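## Task

Swing the front door of server cabinet BU33 open to its full extent and let it come to rest there (the handle may remain pulled out), while every other cabinet is left exactly as it was at the start. Avoid slamming the door open or closed; a hard enough slam is a failure. The robot must not fall or finish leaning.

## Robot and tools

Robot: TidyBot++, a wheeled base (0.54 m long, 0.50 m wide, 0.38 m tall) on four driven casters carrying one seven-joint arm with a two-finger gripper. The shoulder sits 0.12 m ahead of the base centre, 0.68 m up. Link lengths: upper arm 0.42 m, forearm 0.31 m, hand 0.31 m to the hand point. The arm begins folded, hand pointing down, sticking up to 0.08 m beyond the base front. Cameras: base_camera (pinhole, 644x364) and wrist_camera (fisheye, 644x476, looking along the hand).

Frames (metres): base frame has its origin on the floor below the base centre, x ahead, y to the left, z up. hand_pose is reported here: the point between the finger pads; its z axis runs out along the fingers, its y axis is the opening direction. The odometry frame equals the base frame as it was when the scene began; base_odometry (heading in rad, -3.142 to 3.142, left positive) is wheel-count only, so slip looks like travel and drift of centimetres and degrees builds up. base_tilt is in degrees, forward and right positive.

move: one action plus optional cameras and blocking.
- base: an object with any of translate_m (forward +, -2 to 2 m), strafe_m (left +, -2 to 2 m), rotate_rad (left/counter-clockwise +, -6.3 to 6.3 rad). These are offsets relative to where the base stands when the command begins, along its axes at that moment; translation goes straight to the resulting point. Base moves time out after 14 s.
- joints: absolute angles by name for the single arm: joint_1_rad (any angle; + is clockwise from above, opposite to heading), joint_2_rad (shoulder, -2.249 to 2.249; 0 upright, + leans forward), joint_3_rad (any angle), joint_4_rad (elbow, -2.579 to 2.579; 0 straight, negative bends forward when joint_3 is 3.14), joint_5_rad (any), joint_6_rad (wrist, -2.099 to 2.099), joint_7_rad (any; at 1.57 with hand down, fingers open left/right), gripper_pos (0 open to 1 closed; gap about 85 x (1 - value) mm). Unbounded joints take the short way, so turn big amounts in steps under half a turn. Done tolerance is 0.039 rad for joints 1-4, 0.095 for 5-7, 0.03 for the gripper.
- target: an absolute hand pose, a single list of seven numbers [x, y, z, qw, qx, qy, qz], metres in the base frame, same convention as hand_pose. Alongside target, joints may contain only gripper_pos.
- speeds: caps for this action only: translate_m or strafe_m 0.05 to 0.5 m/s (give one of them when both are commanded), rotate_rad 0.1 to 1.57 rad/s.
- cameras: list from base_camera, wrist_camera, all; [] means none; omitted means all.
- blocking: true/omitted waits until all motion rests; false returns in about 0.5 s while motion continues. A later move overrides only what it names.
An action may not exceed 15 s. Unknown keys make a call invalid; out-of-range values get it refused, and a refusal or an uncommanded stop cancels the remaining move/wait/finished_scene calls of that reply in this scene.

wait(seconds 0 to 10, cameras): lets time pass, returns state and images; ends early when moves settle. stop(cameras): brakes all running motion; braked parts say stopped and may keep pressing. zoom_image(camera, region [x0, y0, x1, y1] pixels, max 504x504): closer look at that camera's latest image. finished_scene(scene 1 or 2): ends the scene permanently; the door must stay open without the robot. Its result gives the next task.

Result lines: pictures lists image order. move reports done or the worst status. base_status, joint_status, hand_status: done, moving, off_target (rested away from target, may still push), contact_stop, time_out, not_followed (a check withheld the arm; joint command not followed or pose unreachable, with cause:), torque_fault, limit_stop_at_motor_heat. hand_status is done within 10 mm and 2 degrees; usually moves land within about 3 cm. To refine, shift your previous target by (desired minus measured hand_pose). hand_target is the pose the joint targets imply; resend it to hold still. joint_positions, motor_effort (percent of max, peak in brackets, noisy), on_its_own, ARM HIT, MOTOR HOT, OVER-TEMPERATURE FAULT, scene_time.

Cautions: the arm neither slows for nor avoids obstacles and keeps pushing when blocked; nothing keeps it off the base. Hard hits can trigger a torque fault (arm freezes 10 s; limits 104.5 N m joints 1-4, 51.3 N m joints 5-7). A blocked base pushes until timeout and may still read done. Snagging the raised arm while the base drives or turns, pushing or pulling sideways on a high hand, or reaching far out from folded can tip the robot; retract the arm or back off to recover. Swing the door at a controlled speed and release it only once it is still, so it is not slammed. Don't squeeze or wrench hard with the gripper. Sustained strain heats motors and can force a 30 to 60 s arm stop. Time keeps running while you compose replies, and shorter robot time is better.

Each tool is called after "Emit:" in YAML: its name, and indented under it one key for each argument.

## Session

Emit:
move:

Scene clock: 0.00 s.
base_odometry: x=+0.000 y=+0.000 heading=+0.000
base_tilt: forward=-0.1 right=-0.3
base_status: not commanded
joint_positions: joint_1_rad=-0.027 joint_2_rad=-0.325 joint_3_rad=+3.178 joint_4_rad=-2.511 joint_5_rad=+0.034 joint_6_rad=-0.838 joint_7_rad=+1.588 gripper_pos=+0.000
joint_status: not commanded
motor_effort: joint_1_rad=+1 joint_2_rad=-1 joint_3_rad=+0 joint_4_rad=+14 joint_5_rad=+0 joint_6_rad=+1 joint_7_rad=+0
hand_pose: x=+0.2782 y=-0.0067 z=+0.5900 quat_wxyz=(+0.008, +0.998, +0.015, +0.058) (m; base frame)
hand_target: x=+0.2783 y=-0.0067 z=+0.5900 quat_wxyz=(+0.008, +0.998, +0.015, +0.059) (m; base frame)
hand_status: not commanded
pictures: base_camera, wrist_camera

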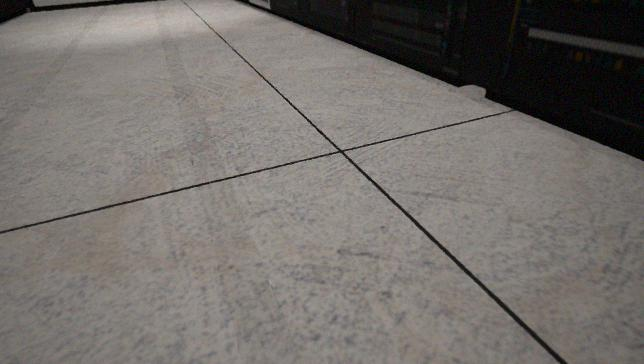

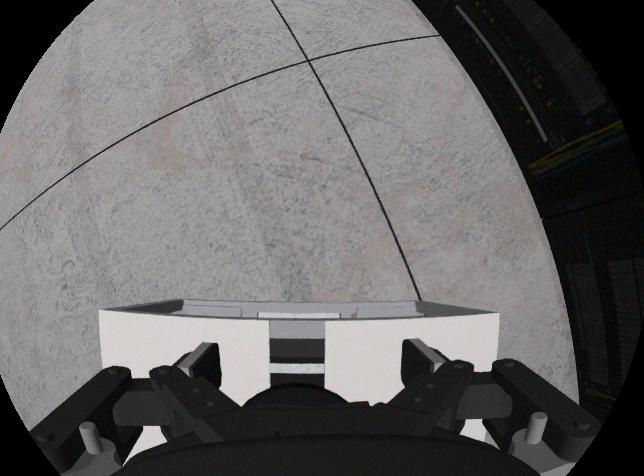

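Emit:
move:
  joints: {"joint_6_rad": 0.55}

Emit:
zoom_image:
  camera: "wrist_camera"
  region: [150, 50, 644, 400]

Scene clock: 7.67 s.
move: done
base_odometry: x=+0.000 y=+0.000 heading=+0.000
base_tilt: forward=-0.1 right=-0.3
base_status: not commanded
joint_positions: joint_1_rad=-0.027 joint_2_rad=-0.325 joint_3_rad=+3.178 joint_4_rad=-2.510 joint_5_rad=+0.034 joint_6_rad=+0.503 joint_7_rad=+1.588 gripper_pos=+0.000
joint_status: all done
motor_effort: joint_1_rad=+1(1) joint_2_rad=-6(7) joint_3_rad=+0(1) joint_4_rad=+20(20) joint_5_rad=-1(1) joint_6_rad=+9(9) joint_7_rad=-1(1)
hand_pose: x=+0.5514 y=+0.0009 z=+0.8648 quat_wxyz=(+0.008, +0.745, +0.016, +0.667) (m; base frame)
hand_target: x=+0.5524 y=+0.0012 z=+0.8786 quat_wxyz=(+0.008, +0.730, +0.016, +0.683) (m; base frame)
hand_status: not commanded
pictures: base_camera, wrist_camera

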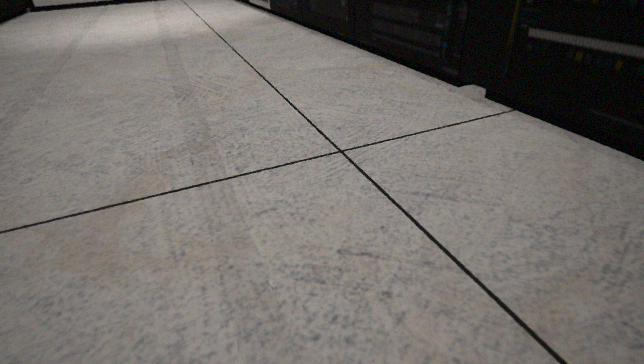

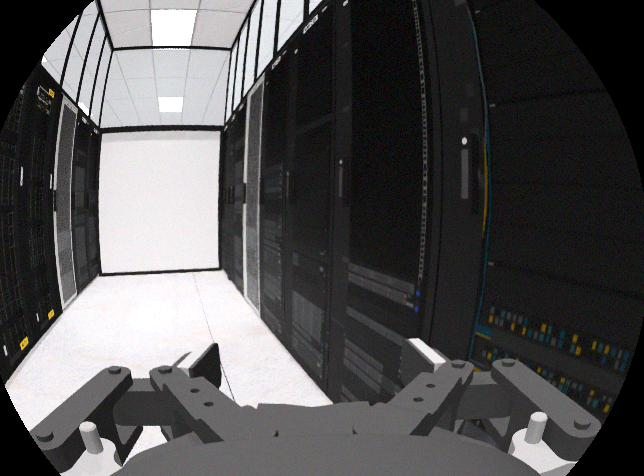

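Scaled by 1.020.

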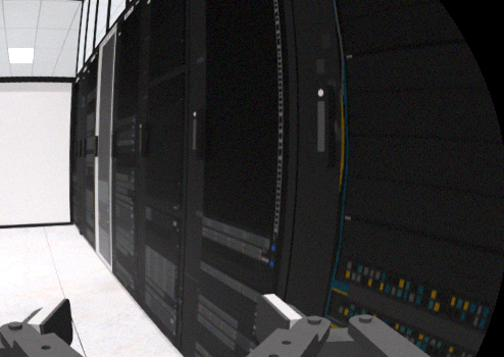

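Emit:
zoom_image:
  camera: "wrist_camera"
  region: [220, 0, 360, 100]

Emit:
zoom_image:
  camera: "wrist_camera"
  region: [0, 60, 110, 360]

Emit:
zoom_image:
  camera: "wrist_camera"
  region: [220, 120, 500, 330]

Scaled by 3.600.

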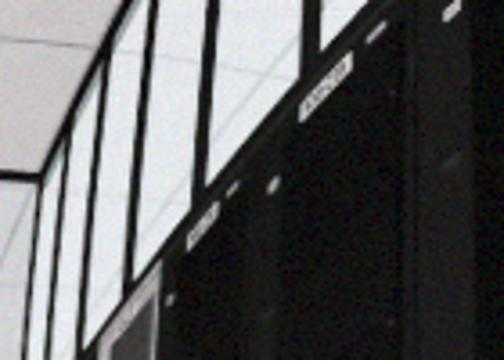

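Scaled by 1.680.

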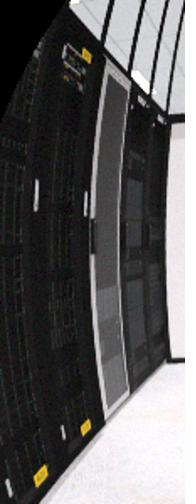

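Scaled by 1.800.

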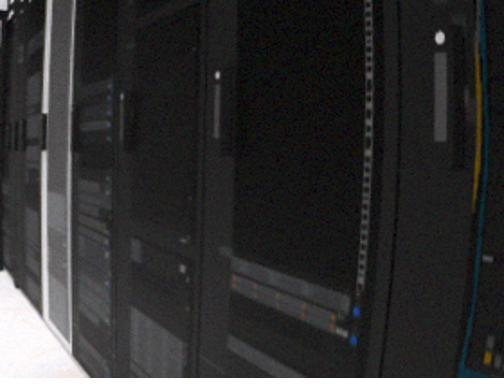

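Emit:
move:
  base: {"rotate_rad": 0.44}
  joints: {"joint_6_rad": 0.75}

Scene clock: 20.63 s.
move: done
base_odometry: x=+0.000 y=+0.000 heading=+0.440
base_tilt: forward=-0.2 right=-0.3
base_status: done
joint_positions: joint_1_rad=-0.027 joint_2_rad=-0.325 joint_3_rad=+3.177 joint_4_rad=-2.505 joint_5_rad=+0.034 joint_6_rad=+0.721 joint_7_rad=+1.588 gripper_pos=+0.000
joint_status: all done
motor_effort: joint_1_rad=+0(1) joint_2_rad=-6(8) joint_3_rad=+0(2) joint_4_rad=+20(22) joint_5_rad=-1(1) joint_6_rad=+7(10) joint_7_rad=-1(1)
hand_pose: x=+0.5521 y=+0.0028 z=+0.9358 quat_wxyz=(+0.007, +0.666, +0.016, +0.746) (m; base frame)
hand_target: x=+0.5503 y=+0.0022 z=+0.9408 quat_wxyz=(+0.007, +0.658, +0.016, +0.753) (m; base frame)
hand_status: not commanded
pictures: base_camera, wrist_camera

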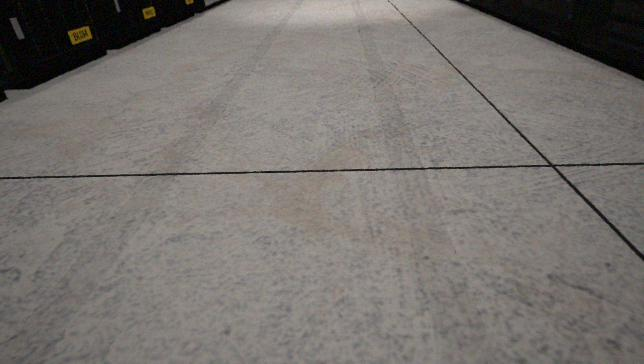

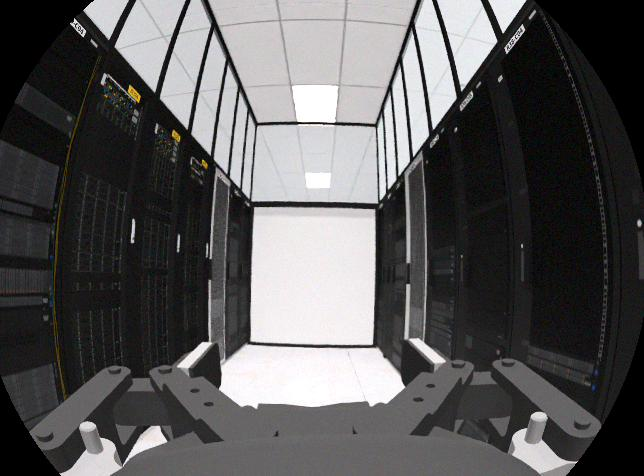

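Emit:
zoom_image:
  camera: "wrist_camera"
  region: [60, 10, 220, 190]

Emit:
zoom_image:
  camera: "wrist_camera"
  region: [380, 0, 560, 200]

Emit:
zoom_image:
  camera: "base_camera"
  region: [0, 0, 240, 100]

Scaled by 2.800.

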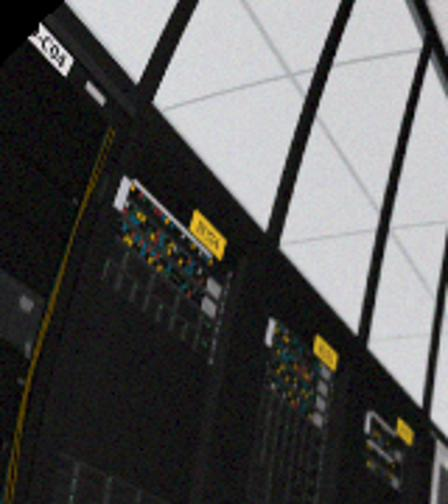

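Scaled by 2.520.

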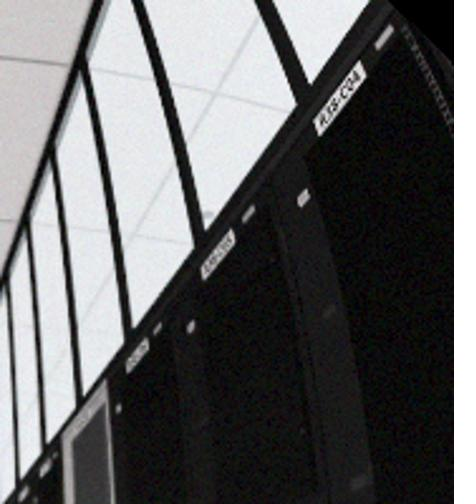

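Scaled by 2.100.

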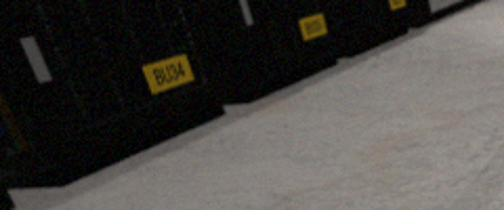

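Emit:
zoom_image:
  camera: "base_camera"
  region: [130, 0, 200, 30]

Emit:
zoom_image:
  camera: "wrist_camera"
  region: [160, 115, 230, 175]

Emit:
zoom_image:
  camera: "wrist_camera"
  region: [40, 190, 240, 400]

Scaled by 7.200.

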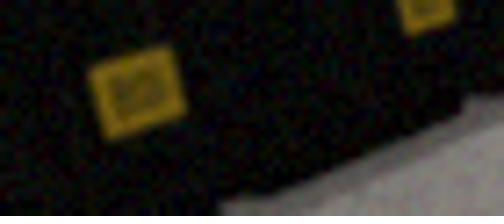

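Scaled by 7.200.

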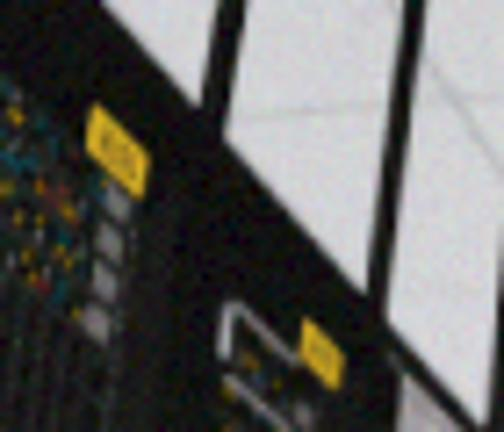

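Scaled by 2.400.

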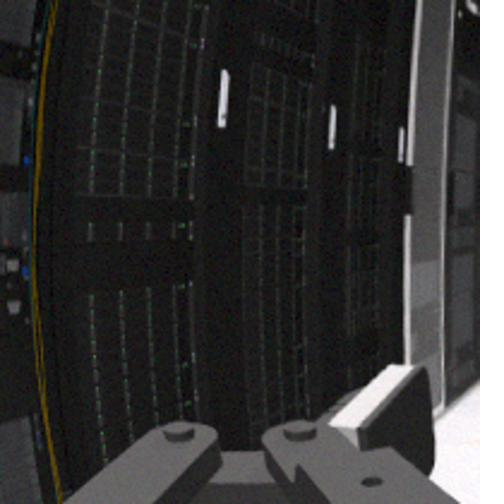

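Emit:
move:
  base: {"translate_m": 0.7}
  joints: {"joint_1_rad": -0.8, "joint_6_rad": 0.6}

Scene clock: 36.97 s.
move: done
base_odometry: x=+0.633 y=+0.298 heading=+0.441
base_tilt: forward=-0.1 right=-0.3
base_status: done
joint_positions: joint_1_rad=-0.774 joint_2_rad=-0.326 joint_3_rad=+3.177 joint_4_rad=-2.505 joint_5_rad=+0.034 joint_6_rad=+0.646 joint_7_rad=+1.588 gripper_pos=+0.000
joint_status: all done
motor_effort: joint_1_rad=+1(1) joint_2_rad=-6(9) joint_3_rad=+0(1) joint_4_rad=+20(21) joint_5_rad=-1(1) joint_6_rad=+8(9) joint_7_rad=-1(1)
hand_pose: x=+0.4364 y=+0.2972 z=+0.9124 quat_wxyz=(-0.256, +0.640, +0.269, +0.673) (m; base frame)
hand_target: x=+0.4287 y=+0.3041 z=+0.8942 quat_wxyz=(-0.257, +0.654, +0.283, +0.653) (m; base frame)
hand_status: not commanded
pictures: base_camera, wrist_camera

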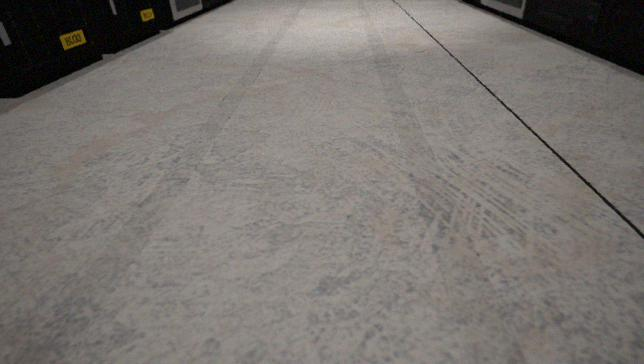

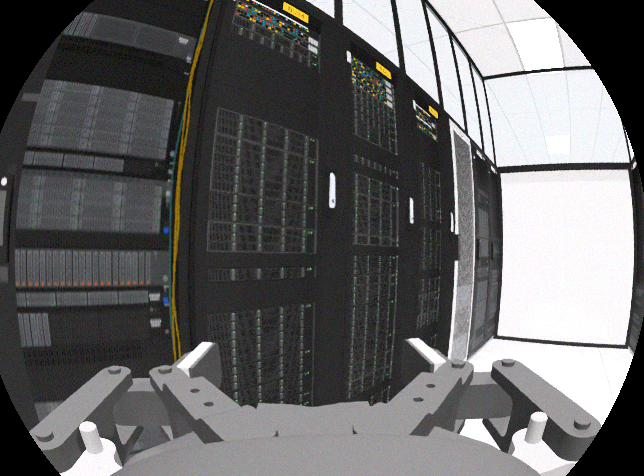

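Emit:
zoom_image:
  camera: "base_camera"
  region: [50, 20, 100, 60]

Emit:
zoom_image:
  camera: "wrist_camera"
  region: [360, 50, 450, 130]

Emit:
zoom_image:
  camera: "wrist_camera"
  region: [190, 150, 480, 400]

Scaled by 10.080.

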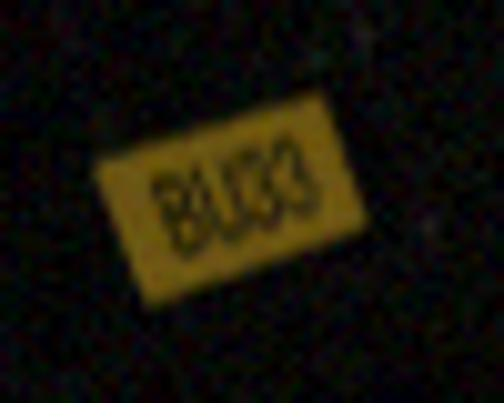

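Scaled by 5.600.

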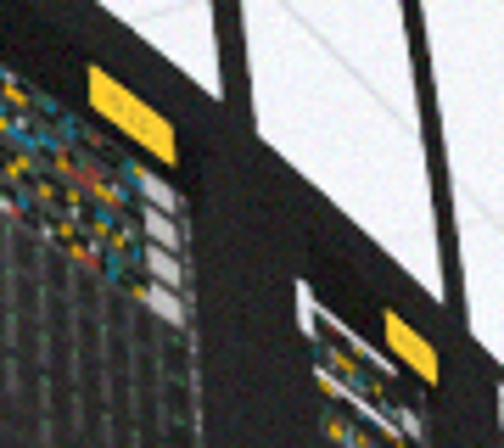

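Scaled by 1.738.

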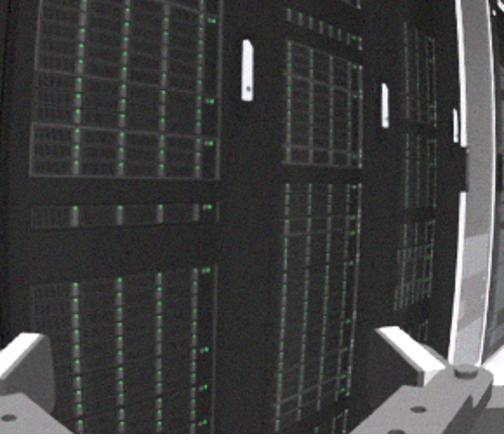

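Emit:
move:
  base: {"translate_m": 0.9}
  joints: {"joint_1_rad": -1.2, "joint_6_rad": 0.6}

Emit:
zoom_image:
  camera: "wrist_camera"
  region: [150, 20, 500, 400]

Scene clock: 65.37 s.
move: done
base_odometry: x=+1.448 y=+0.682 heading=+0.442
base_tilt: forward=-0.1 right=-0.3
base_status: done
joint_positions: joint_1_rad=-1.175 joint_2_rad=-0.326 joint_3_rad=+3.177 joint_4_rad=-2.505 joint_5_rad=+0.034 joint_6_rad=+0.644 joint_7_rad=+1.588 gripper_pos=+0.000
joint_status: all done
motor_effort: joint_1_rad=+1(2) joint_2_rad=-6(8) joint_3_rad=+0(2) joint_4_rad=+20(20) joint_5_rad=-1(1) joint_6_rad=+8(9) joint_7_rad=-1(1)
hand_pose: x=+0.2954 y=+0.3975 z=+0.9118 quat_wxyz=(-0.384, +0.574, +0.391, +0.608) (m; base frame)
hand_target: x=+0.2859 y=+0.4007 z=+0.8942 quat_wxyz=(-0.382, +0.585, +0.408, +0.588) (m; base frame)
hand_status: not commanded
pictures: base_camera, wrist_camera

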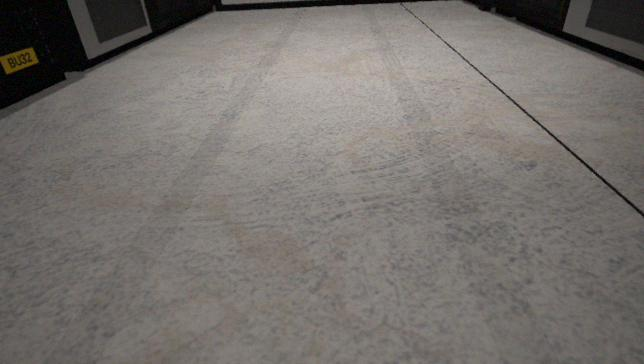

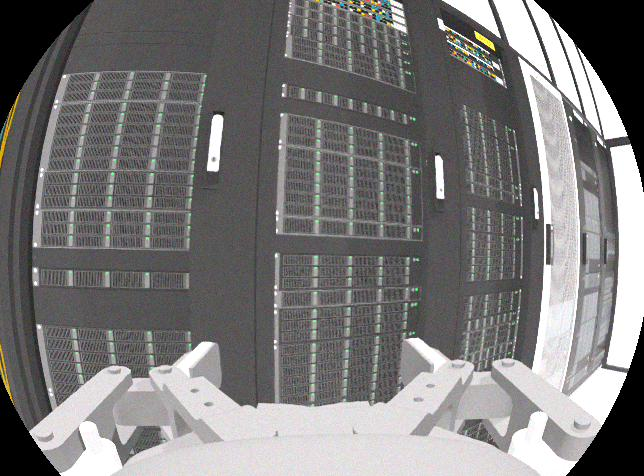

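Scaled by 1.326.

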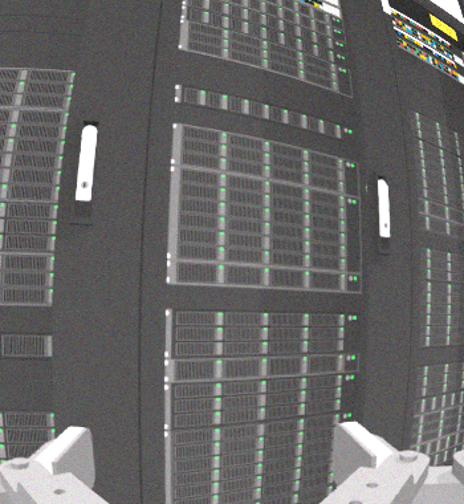

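Emit:
move:
  base: {"rotate_rad": 1.57}
  joints: {"joint_1_rad": 0.0}
  cameras: []

Emit:
move:
  base: {"strafe_m": -0.85}
  joints: {"joint_6_rad": 0.7}

Scene clock: 84.87 s.
move: done
base_odometry: x=+1.448 y=+0.682 heading=+2.011
base_tilt: forward=-0.1 right=-0.3
base_status: done
joint_positions: joint_1_rad=-0.025 joint_2_rad=-0.326 joint_3_rad=+3.177 joint_4_rad=-2.505 joint_5_rad=+0.034 joint_6_rad=+0.644 joint_7_rad=+1.588 gripper_pos=+0.000
joint_status: all done
motor_effort: joint_1_rad=+1(2) joint_2_rad=-6(8) joint_3_rad=+0(2) joint_4_rad=+20(20) joint_5_rad=-1(1) joint_6_rad=+8(9) joint_7_rad=+0(1)
hand_pose: x=+0.5539 y=+0.0016 z=+0.9118 quat_wxyz=(+0.008, +0.694, +0.016, +0.719) (m; base frame)
hand_target: x=+0.5529 y=-0.0103 z=+0.8942 quat_wxyz=(+0.017, +0.713, +0.006, +0.701) (m; base frame)
hand_status: not commanded
pictures: none
No camera images: "cameras" was empty.

Scene clock: 87.77 s.
move: done
base_odometry: x=+2.216 y=+1.045 heading=+2.012
base_tilt: forward=-0.2 right=-0.3
base_status: done
joint_positions: joint_1_rad=-0.023 joint_2_rad=-0.326 joint_3_rad=+3.177 joint_4_rad=-2.505 joint_5_rad=+0.034 joint_6_rad=+0.704 joint_7_rad=+1.588 gripper_pos=+0.000
joint_status: all done
motor_effort: joint_1_rad=+0(1) joint_2_rad=-6(8) joint_3_rad=+1(2) joint_4_rad=+20(22) joint_5_rad=+0(1) joint_6_rad=+8(9) joint_7_rad=+0(1)
hand_pose: x=+0.5527 y=+0.0010 z=+0.9304 quat_wxyz=(+0.009, +0.673, +0.015, +0.740) (m; base frame)
hand_target: x=+0.5519 y=-0.0098 z=+0.9253 quat_wxyz=(+0.017, +0.677, +0.007, +0.736) (m; base frame)
hand_status: not commanded
pictures: base_camera, wrist_camera

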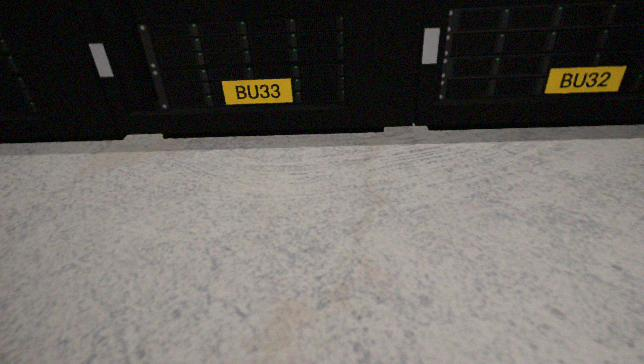

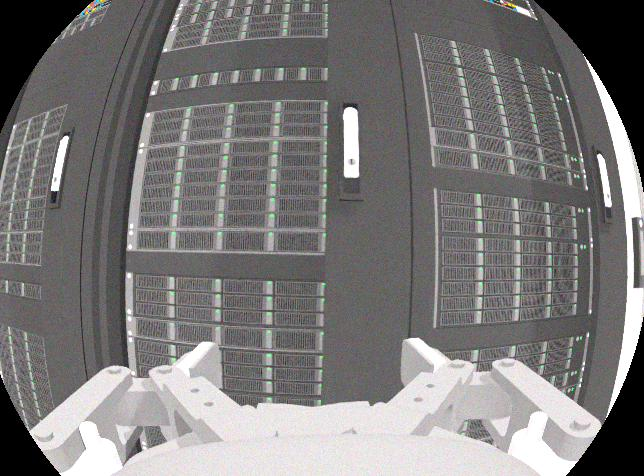

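Emit:
zoom_image:
  camera: "wrist_camera"
  region: [300, 80, 430, 220]

Emit:
zoom_image:
  camera: "wrist_camera"
  region: [10, 100, 150, 240]

Emit:
zoom_image:
  camera: "base_camera"
  region: [70, 0, 470, 160]

Scaled by 3.600.

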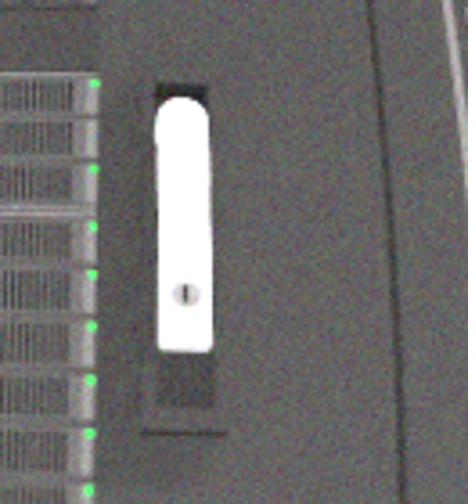

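Scaled by 3.600.

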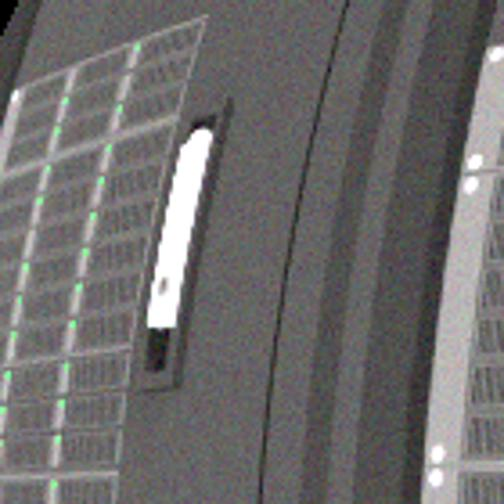

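Scaled by 1.260.

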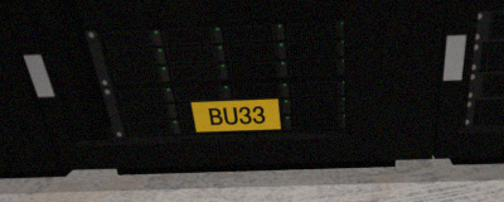

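Emit:
move:
  target: [0.5, 0.15, 1.15, 0.2126, 0.6744, -0.2126, 0.6744]

Emit:
zoom_image:
  camera: "wrist_camera"
  region: [200, 120, 440, 360]

Scene clock: 111.17 s.
move: off_target
base_odometry: x=+2.216 y=+1.045 heading=+2.012
base_tilt: forward=-0.2 right=-0.3
base_status: not commanded
joint_positions: joint_1_rad=+1.262 joint_2_rad=-0.898 joint_3_rad=+2.364 joint_4_rad=-1.312 joint_5_rad=-0.088 joint_6_rad=-0.906 joint_7_rad=+1.108 gripper_pos=+0.000
joint_status: not commanded
motor_effort: joint_1_rad=+0(1) joint_2_rad=+22(23) joint_3_rad=+12(13) joint_4_rad=+13(23) joint_5_rad=+3(3) joint_6_rad=+6(9) joint_7_rad=+0(2)
hand_pose: x=+0.4956 y=+0.1371 z=+1.1663 quat_wxyz=(+0.238, +0.671, -0.185, +0.678) (m; base frame)
hand_target: x=+0.5000 y=+0.1500 z=+1.1500 quat_wxyz=(+0.213, +0.674, -0.213, +0.674) (m; base frame)
hand_status: off_target (0.021 m and 4.3 deg from the pose sent, 0.271 m and 36.0 deg at the start)
pictures: base_camera, wrist_camera

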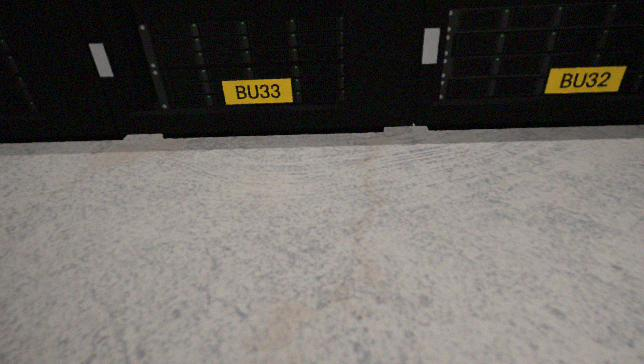

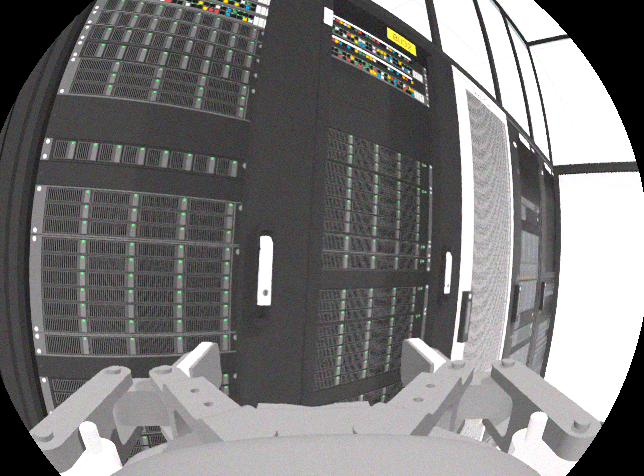

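Scaled by 2.100.

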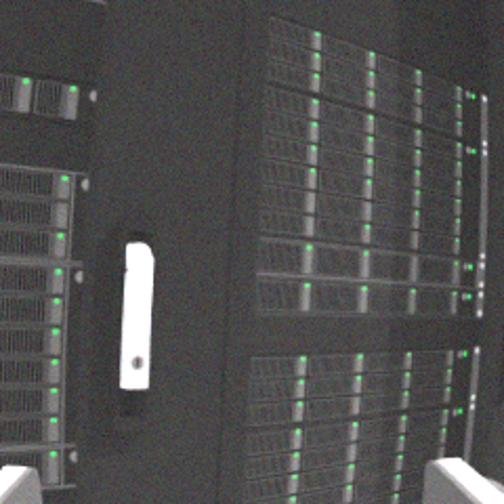

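Emit:
move:
  target: [0.68, -0.05, 1.17, 0, 0.7071, 0, 0.7071]

Emit:
zoom_image:
  camera: "wrist_camera"
  region: [220, 130, 440, 350]

Scene clock: 137.53 s.
move: off_target
base_odometry: x=+2.216 y=+1.045 heading=+2.012
base_tilt: forward=-0.1 right=-0.3
base_status: not commanded
joint_positions: joint_1_rad=-0.313 joint_2_rad=-0.168 joint_3_rad=+3.559 joint_4_rad=-1.456 joint_5_rad=-0.320 joint_6_rad=-0.296 joint_7_rad=+1.911 gripper_pos=+0.000
joint_status: not commanded
motor_effort: joint_1_rad=+0(2) joint_2_rad=-13(24) joint_3_rad=-1(13) joint_4_rad=+22(23) joint_5_rad=-1(4) joint_6_rad=+7(8) joint_7_rad=+0(1)
hand_pose: x=+0.6691 y=-0.0580 z=+1.1788 quat_wxyz=(-0.010, +0.709, -0.015, +0.705) (m; base frame)
hand_target: x=+0.6800 y=-0.0500 z=+1.1700 quat_wxyz=(+0.000, +0.707, +0.000, +0.707) (m; base frame)
hand_status: off_target (0.016 m and 2.1 deg from the pose sent, 0.263 m and 35.1 deg at the start)
pictures: base_camera, wrist_camera

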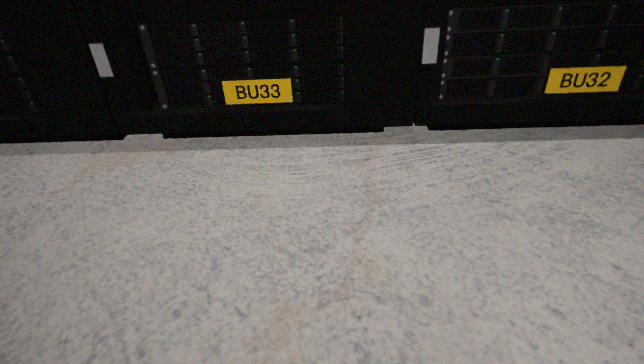

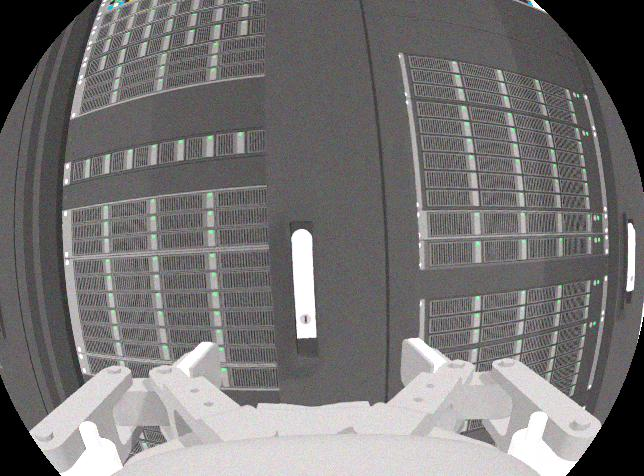

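Scaled by 2.291.

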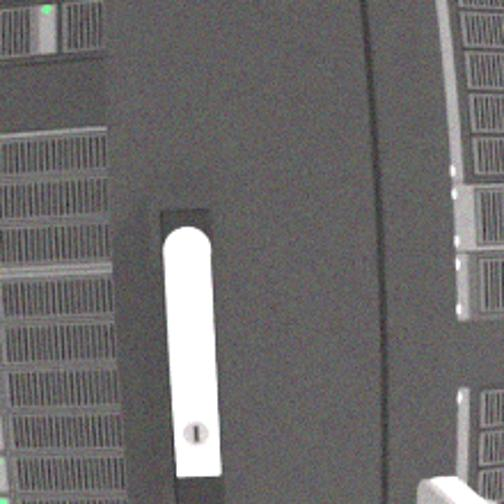

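Emit:
move:
  target: [0.85, -0.04, 1.138, 0.01, 0.705, 0.012, 0.709]

Emit:
zoom_image:
  camera: "wrist_camera"
  region: [180, 150, 440, 410]

Scene clock: 151.33 s.
move: off_target
base_odometry: x=+2.216 y=+1.045 heading=+2.012
base_tilt: forward=-0.1 right=-0.3
base_status: not commanded
joint_positions: joint_1_rad=+0.273 joint_2_rad=+0.259 joint_3_rad=+2.862 joint_4_rad=-1.158 joint_5_rad=-0.153 joint_6_rad=-0.202 joint_7_rad=+1.862 gripper_pos=+0.000
joint_status: not commanded
motor_effort: joint_1_rad=+0(1) joint_2_rad=-28(31) joint_3_rad=-2(3) joint_4_rad=+22(23) joint_5_rad=-1(2) joint_6_rad=+8(9) joint_7_rad=+0(1)
hand_pose: x=+0.8408 y=-0.0216 z=+1.1298 quat_wxyz=(+0.013, +0.718, +0.036, +0.695) (m; base frame)
hand_target: x=+0.8500 y=-0.0400 z=+1.1380 quat_wxyz=(+0.010, +0.705, +0.012, +0.709) (m; base frame)
hand_status: off_target (0.022 m and 3.6 deg from the pose sent, 0.186 m and 3.9 deg at the start)
pictures: base_camera, wrist_camera

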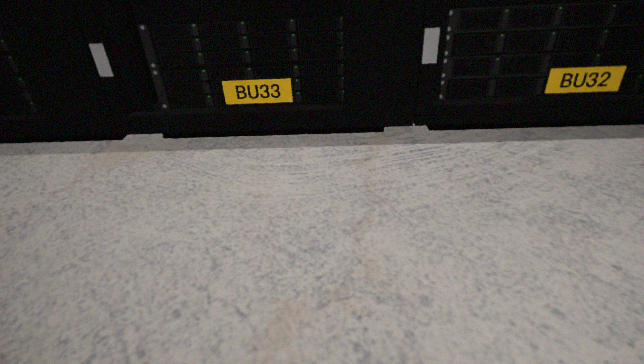

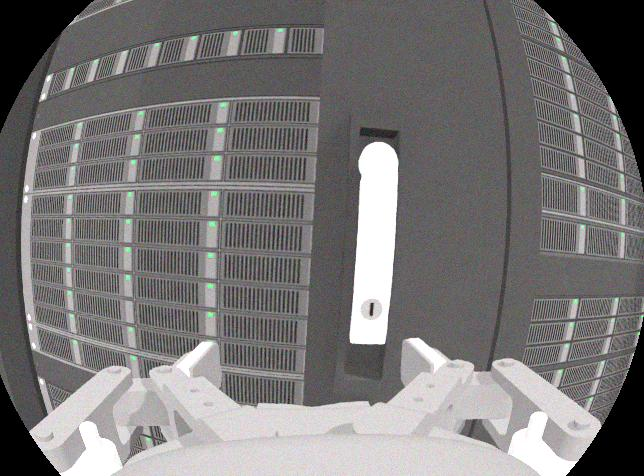

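Scaled by 1.938.

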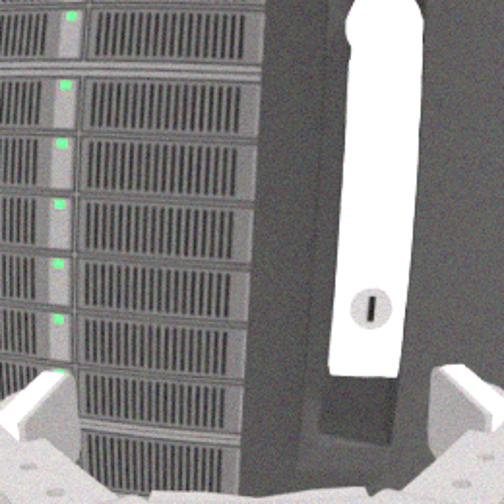

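Emit:
move:
  target: [0.882, -0.066, 1.154, 0.0, 0.697, -0.012, 0.717]

Emit:
zoom_image:
  camera: "wrist_camera"
  region: [180, 150, 440, 410]

Scene clock: 170.17 s.
move: off_target
base_odometry: x=+2.216 y=+1.045 heading=+2.012
base_tilt: forward=-0.1 right=-0.3
base_status: not commanded
joint_positions: joint_1_rad=+0.273 joint_2_rad=+0.348 joint_3_rad=+2.877 joint_4_rad=-0.991 joint_5_rad=-0.152 joint_6_rad=-0.202 joint_7_rad=+1.848 gripper_pos=+0.000
joint_status: not commanded
motor_effort: joint_1_rad=+0(1) joint_2_rad=-32(34) joint_3_rad=-1(3) joint_4_rad=+22(23) joint_5_rad=-1(1) joint_6_rad=+8(8) joint_7_rad=+0(1)
hand_pose: x=+0.8702 y=-0.0495 z=+1.1682 quat_wxyz=(+0.013, +0.690, +0.015, +0.723) (m; base frame)
hand_target: x=+0.8820 y=-0.0660 z=+1.1540 quat_wxyz=(+0.000, +0.697, -0.012, +0.717) (m; base frame)
hand_status: off_target (0.025 m and 3.6 deg from the pose sent, 0.065 m and 6.7 deg at the start)
pictures: base_camera, wrist_camera

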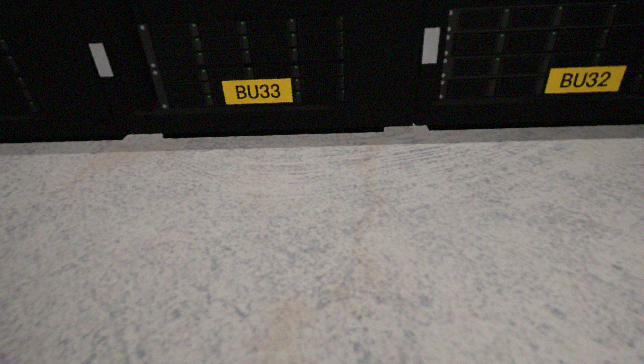

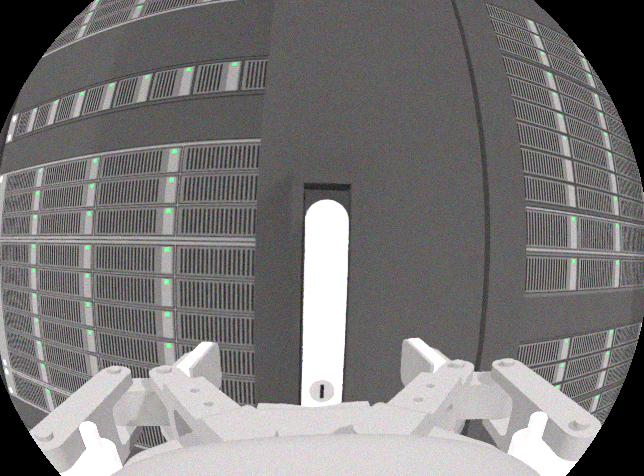

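Scaled by 1.938.

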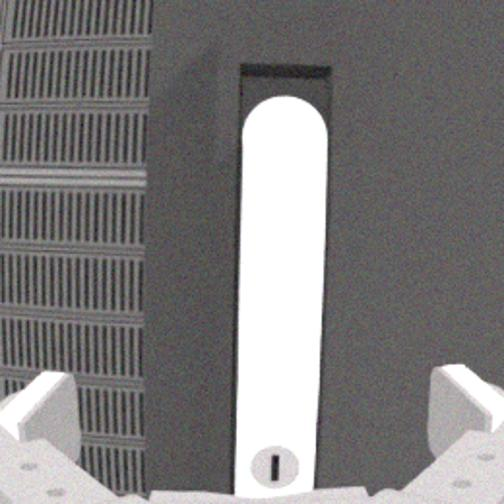

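Emit:
move:
  target: [0.903, -0.066, 1.133, 0.0, 0.7035, -0.012, 0.7107]

Emit:
zoom_image:
  camera: "wrist_camera"
  region: [180, 150, 440, 410]

Scene clock: 179.63 s.
move: off_target
base_odometry: x=+2.216 y=+1.045 heading=+2.012
base_tilt: forward=-0.1 right=-0.3
base_status: not commanded
joint_positions: joint_1_rad=+0.271 joint_2_rad=+0.402 joint_3_rad=+2.887 joint_4_rad=-0.963 joint_5_rad=-0.142 joint_6_rad=-0.202 joint_7_rad=+1.828 gripper_pos=+0.000
joint_status: not commanded
motor_effort: joint_1_rad=+0(1) joint_2_rad=-34(36) joint_3_rad=-2(3) joint_4_rad=+22(23) joint_5_rad=-1(1) joint_6_rad=+7(8) joint_7_rad=-1(1)
hand_pose: x=+0.8927 y=-0.0634 z=+1.1440 quat_wxyz=(+0.011, +0.700, +0.004, +0.714) (m; base frame)
hand_target: x=+0.9030 y=-0.0660 z=+1.1330 quat_wxyz=(+0.000, +0.703, -0.012, +0.711) (m; base frame)
hand_status: off_target (0.015 m and 2.2 deg from the pose sent, 0.051 m and 4.0 deg at the start)
pictures: base_camera, wrist_camera

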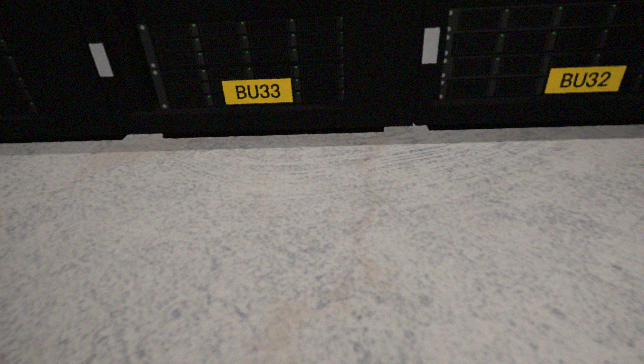

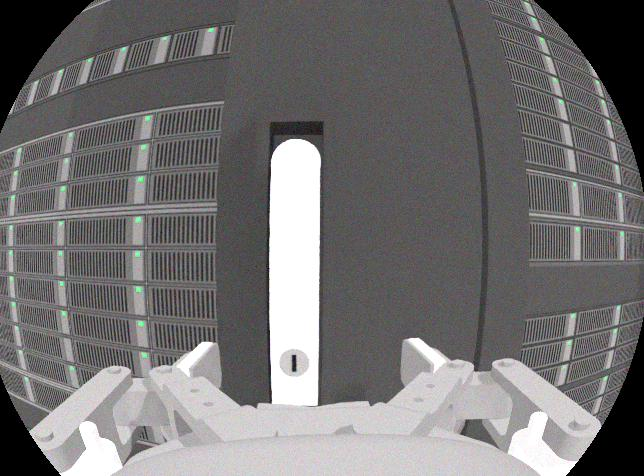

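Scaled by 1.938.

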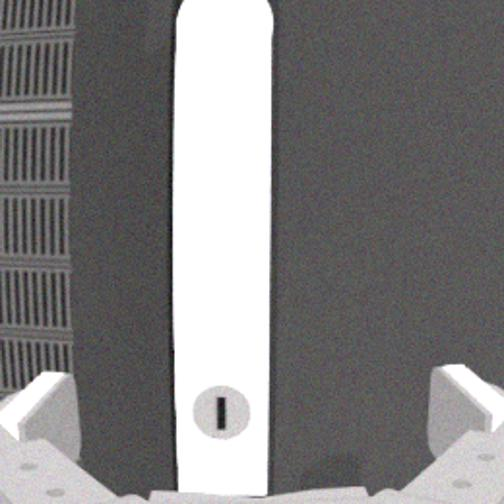

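Emit:
move:
  target: [0.922, -0.061, 1.131, 0.0, 0.7045, -0.014, 0.7096]

Emit:
zoom_image:
  camera: "wrist_camera"
  region: [180, 150, 440, 410]

Scene clock: 186.67 s.
move: off_target
base_odometry: x=+2.216 y=+1.045 heading=+2.012
base_tilt: forward=-0.2 right=-0.3
base_status: not commanded
joint_positions: joint_1_rad=+0.228 joint_2_rad=+0.431 joint_3_rad=+2.950 joint_4_rad=-0.893 joint_5_rad=-0.134 joint_6_rad=-0.210 joint_7_rad=+1.797 gripper_pos=+0.000
joint_status: not commanded
motor_effort: joint_1_rad=-1(1) joint_2_rad=-29(35) joint_3_rad=-2(2) joint_4_rad=+23(25) joint_5_rad=-1(1) joint_6_rad=+10(11) joint_7_rad=+0(2)
hand_pose: x=+0.9025 y=-0.0695 z=+1.1588 quat_wxyz=(+0.016, +0.690, -0.004, +0.724) (m; base frame)
hand_target: x=+0.9220 y=-0.0610 z=+1.1310 quat_wxyz=(+0.000, +0.704, -0.014, +0.710) (m; base frame)
hand_status: off_target (0.035 m and 3.2 deg from the pose sent, 0.032 m and 2.5 deg at the start)
pictures: base_camera, wrist_camera

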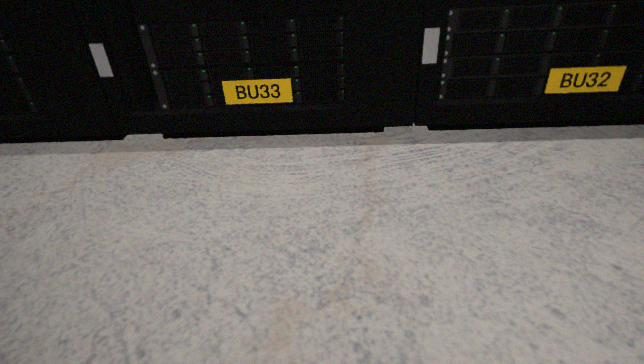

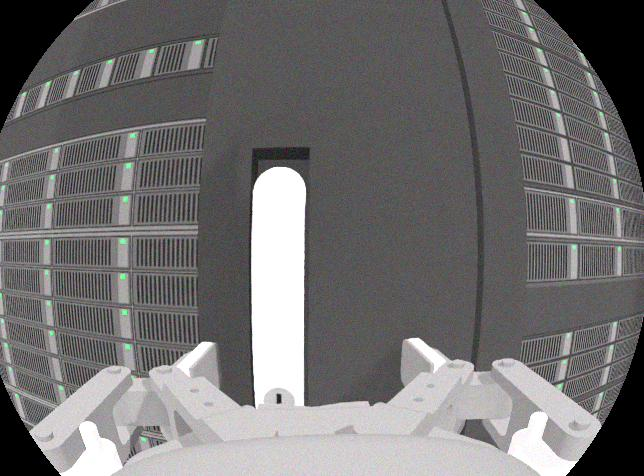

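Scaled by 1.938.

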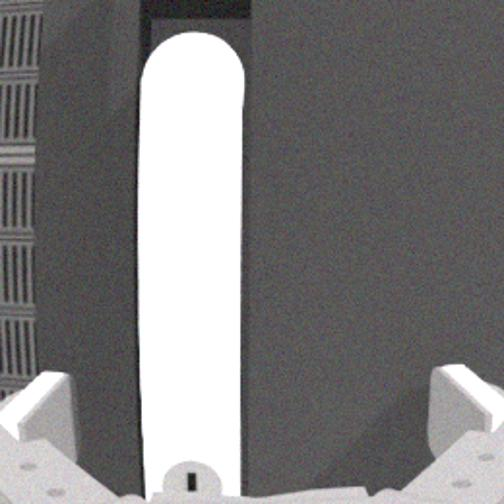

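Emit:
move:
  target: [0.917, -0.050, 1.114, 0.0, 0.716, 0.0, 0.698]

Emit:
zoom_image:
  camera: "wrist_camera"
  region: [180, 150, 440, 410]

Scene clock: 195.90 s.
move: off_target
base_odometry: x=+2.216 y=+1.045 heading=+2.012
base_tilt: forward=-0.1 right=-0.3
base_status: not commanded
joint_positions: joint_1_rad=+0.228 joint_2_rad=+0.430 joint_3_rad=+2.946 joint_4_rad=-0.899 joint_5_rad=-0.134 joint_6_rad=-0.210 joint_7_rad=+1.796 gripper_pos=+0.000
joint_status: not commanded
motor_effort: joint_1_rad=-1(3) joint_2_rad=-29(31) joint_3_rad=-2(4) joint_4_rad=+20(24) joint_5_rad=-1(1) joint_6_rad=+6(11) joint_7_rad=+0(1)
hand_pose: x=+0.9027 y=-0.0669 z=+1.1561 quat_wxyz=(+0.014, +0.692, -0.003, +0.722) (m; base frame)
hand_target: x=+0.9170 y=-0.0500 z=+1.1140 quat_wxyz=(+0.000, +0.716, +0.000, +0.698) (m; base frame)
hand_status: off_target (0.048 m and 4.3 deg from the pose sent, 0.051 m and 4.6 deg at the start)
pictures: base_camera, wrist_camera

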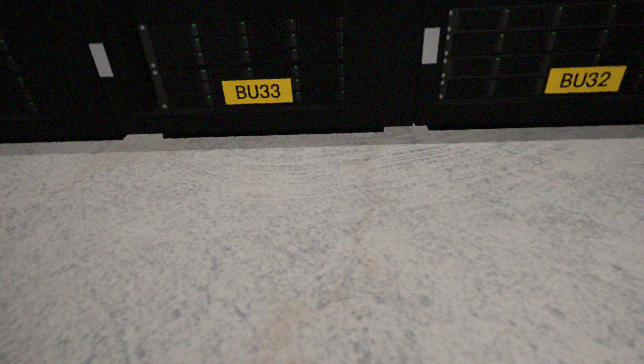

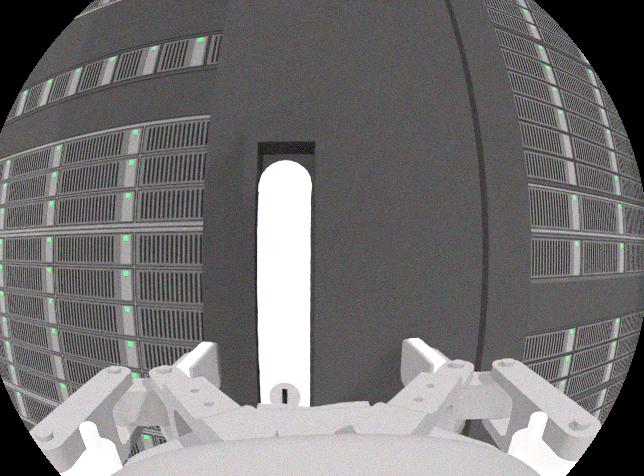

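Scaled by 1.938.

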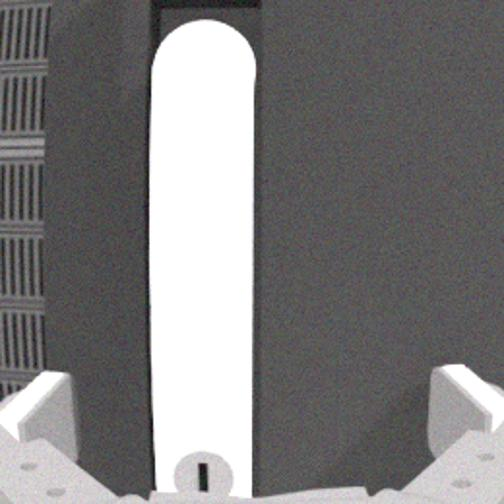

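Emit:
move:
  joints: {"joint_1_rad": 0.0, "joint_2_rad": 0.153, "joint_3_rad": 3.14, "joint_4_rad": -1.256, "joint_5_rad": 0.0, "joint_6_rad": -0.162, "joint_7_rad": 1.571}
  base: {"strafe_m": -0.052}

Emit:
zoom_image:
  camera: "wrist_camera"
  region: [180, 150, 440, 410]

Scene clock: 220.37 s.
move: done
base_odometry: x=+2.264 y=+1.067 heading=+2.012
base_tilt: forward=-0.1 right=-0.3
base_status: done
joint_positions: joint_1_rad=+0.023 joint_2_rad=+0.150 joint_3_rad=+3.126 joint_4_rad=-1.234 joint_5_rad=-0.040 joint_6_rad=-0.202 joint_7_rad=+1.640 gripper_pos=+0.000
joint_status: all done
motor_effort: joint_1_rad=+0(4) joint_2_rad=-26(37) joint_3_rad=+0(3) joint_4_rad=+23(25) joint_5_rad=-1(2) joint_6_rad=+8(9) joint_7_rad=+0(2)
hand_pose: x=+0.8018 y=-0.0025 z=+1.1519 quat_wxyz=(+0.010, +0.712, +0.010, +0.702) (m; base frame)
hand_target: x=+0.8047 y=+0.0023 z=+1.1482 quat_wxyz=(-0.001, +0.707, +0.001, +0.707) (m; base frame)
hand_status: not commanded
pictures: base_camera, wrist_camera

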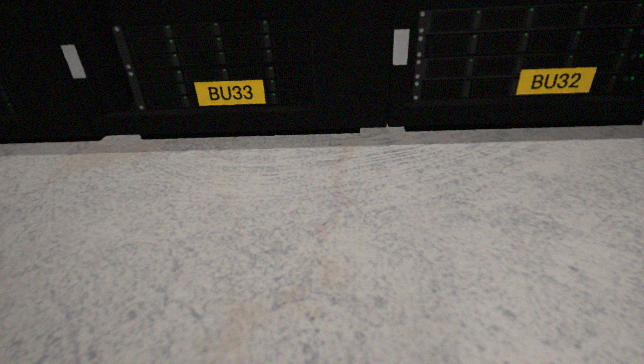

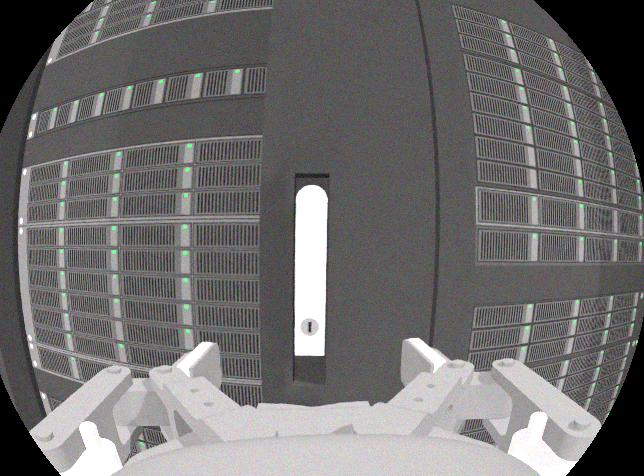

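Scaled by 1.938.

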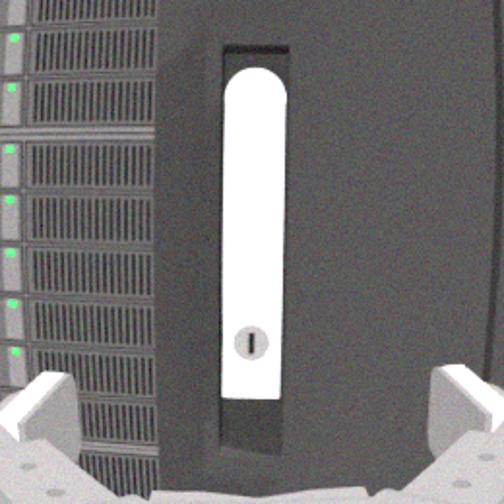

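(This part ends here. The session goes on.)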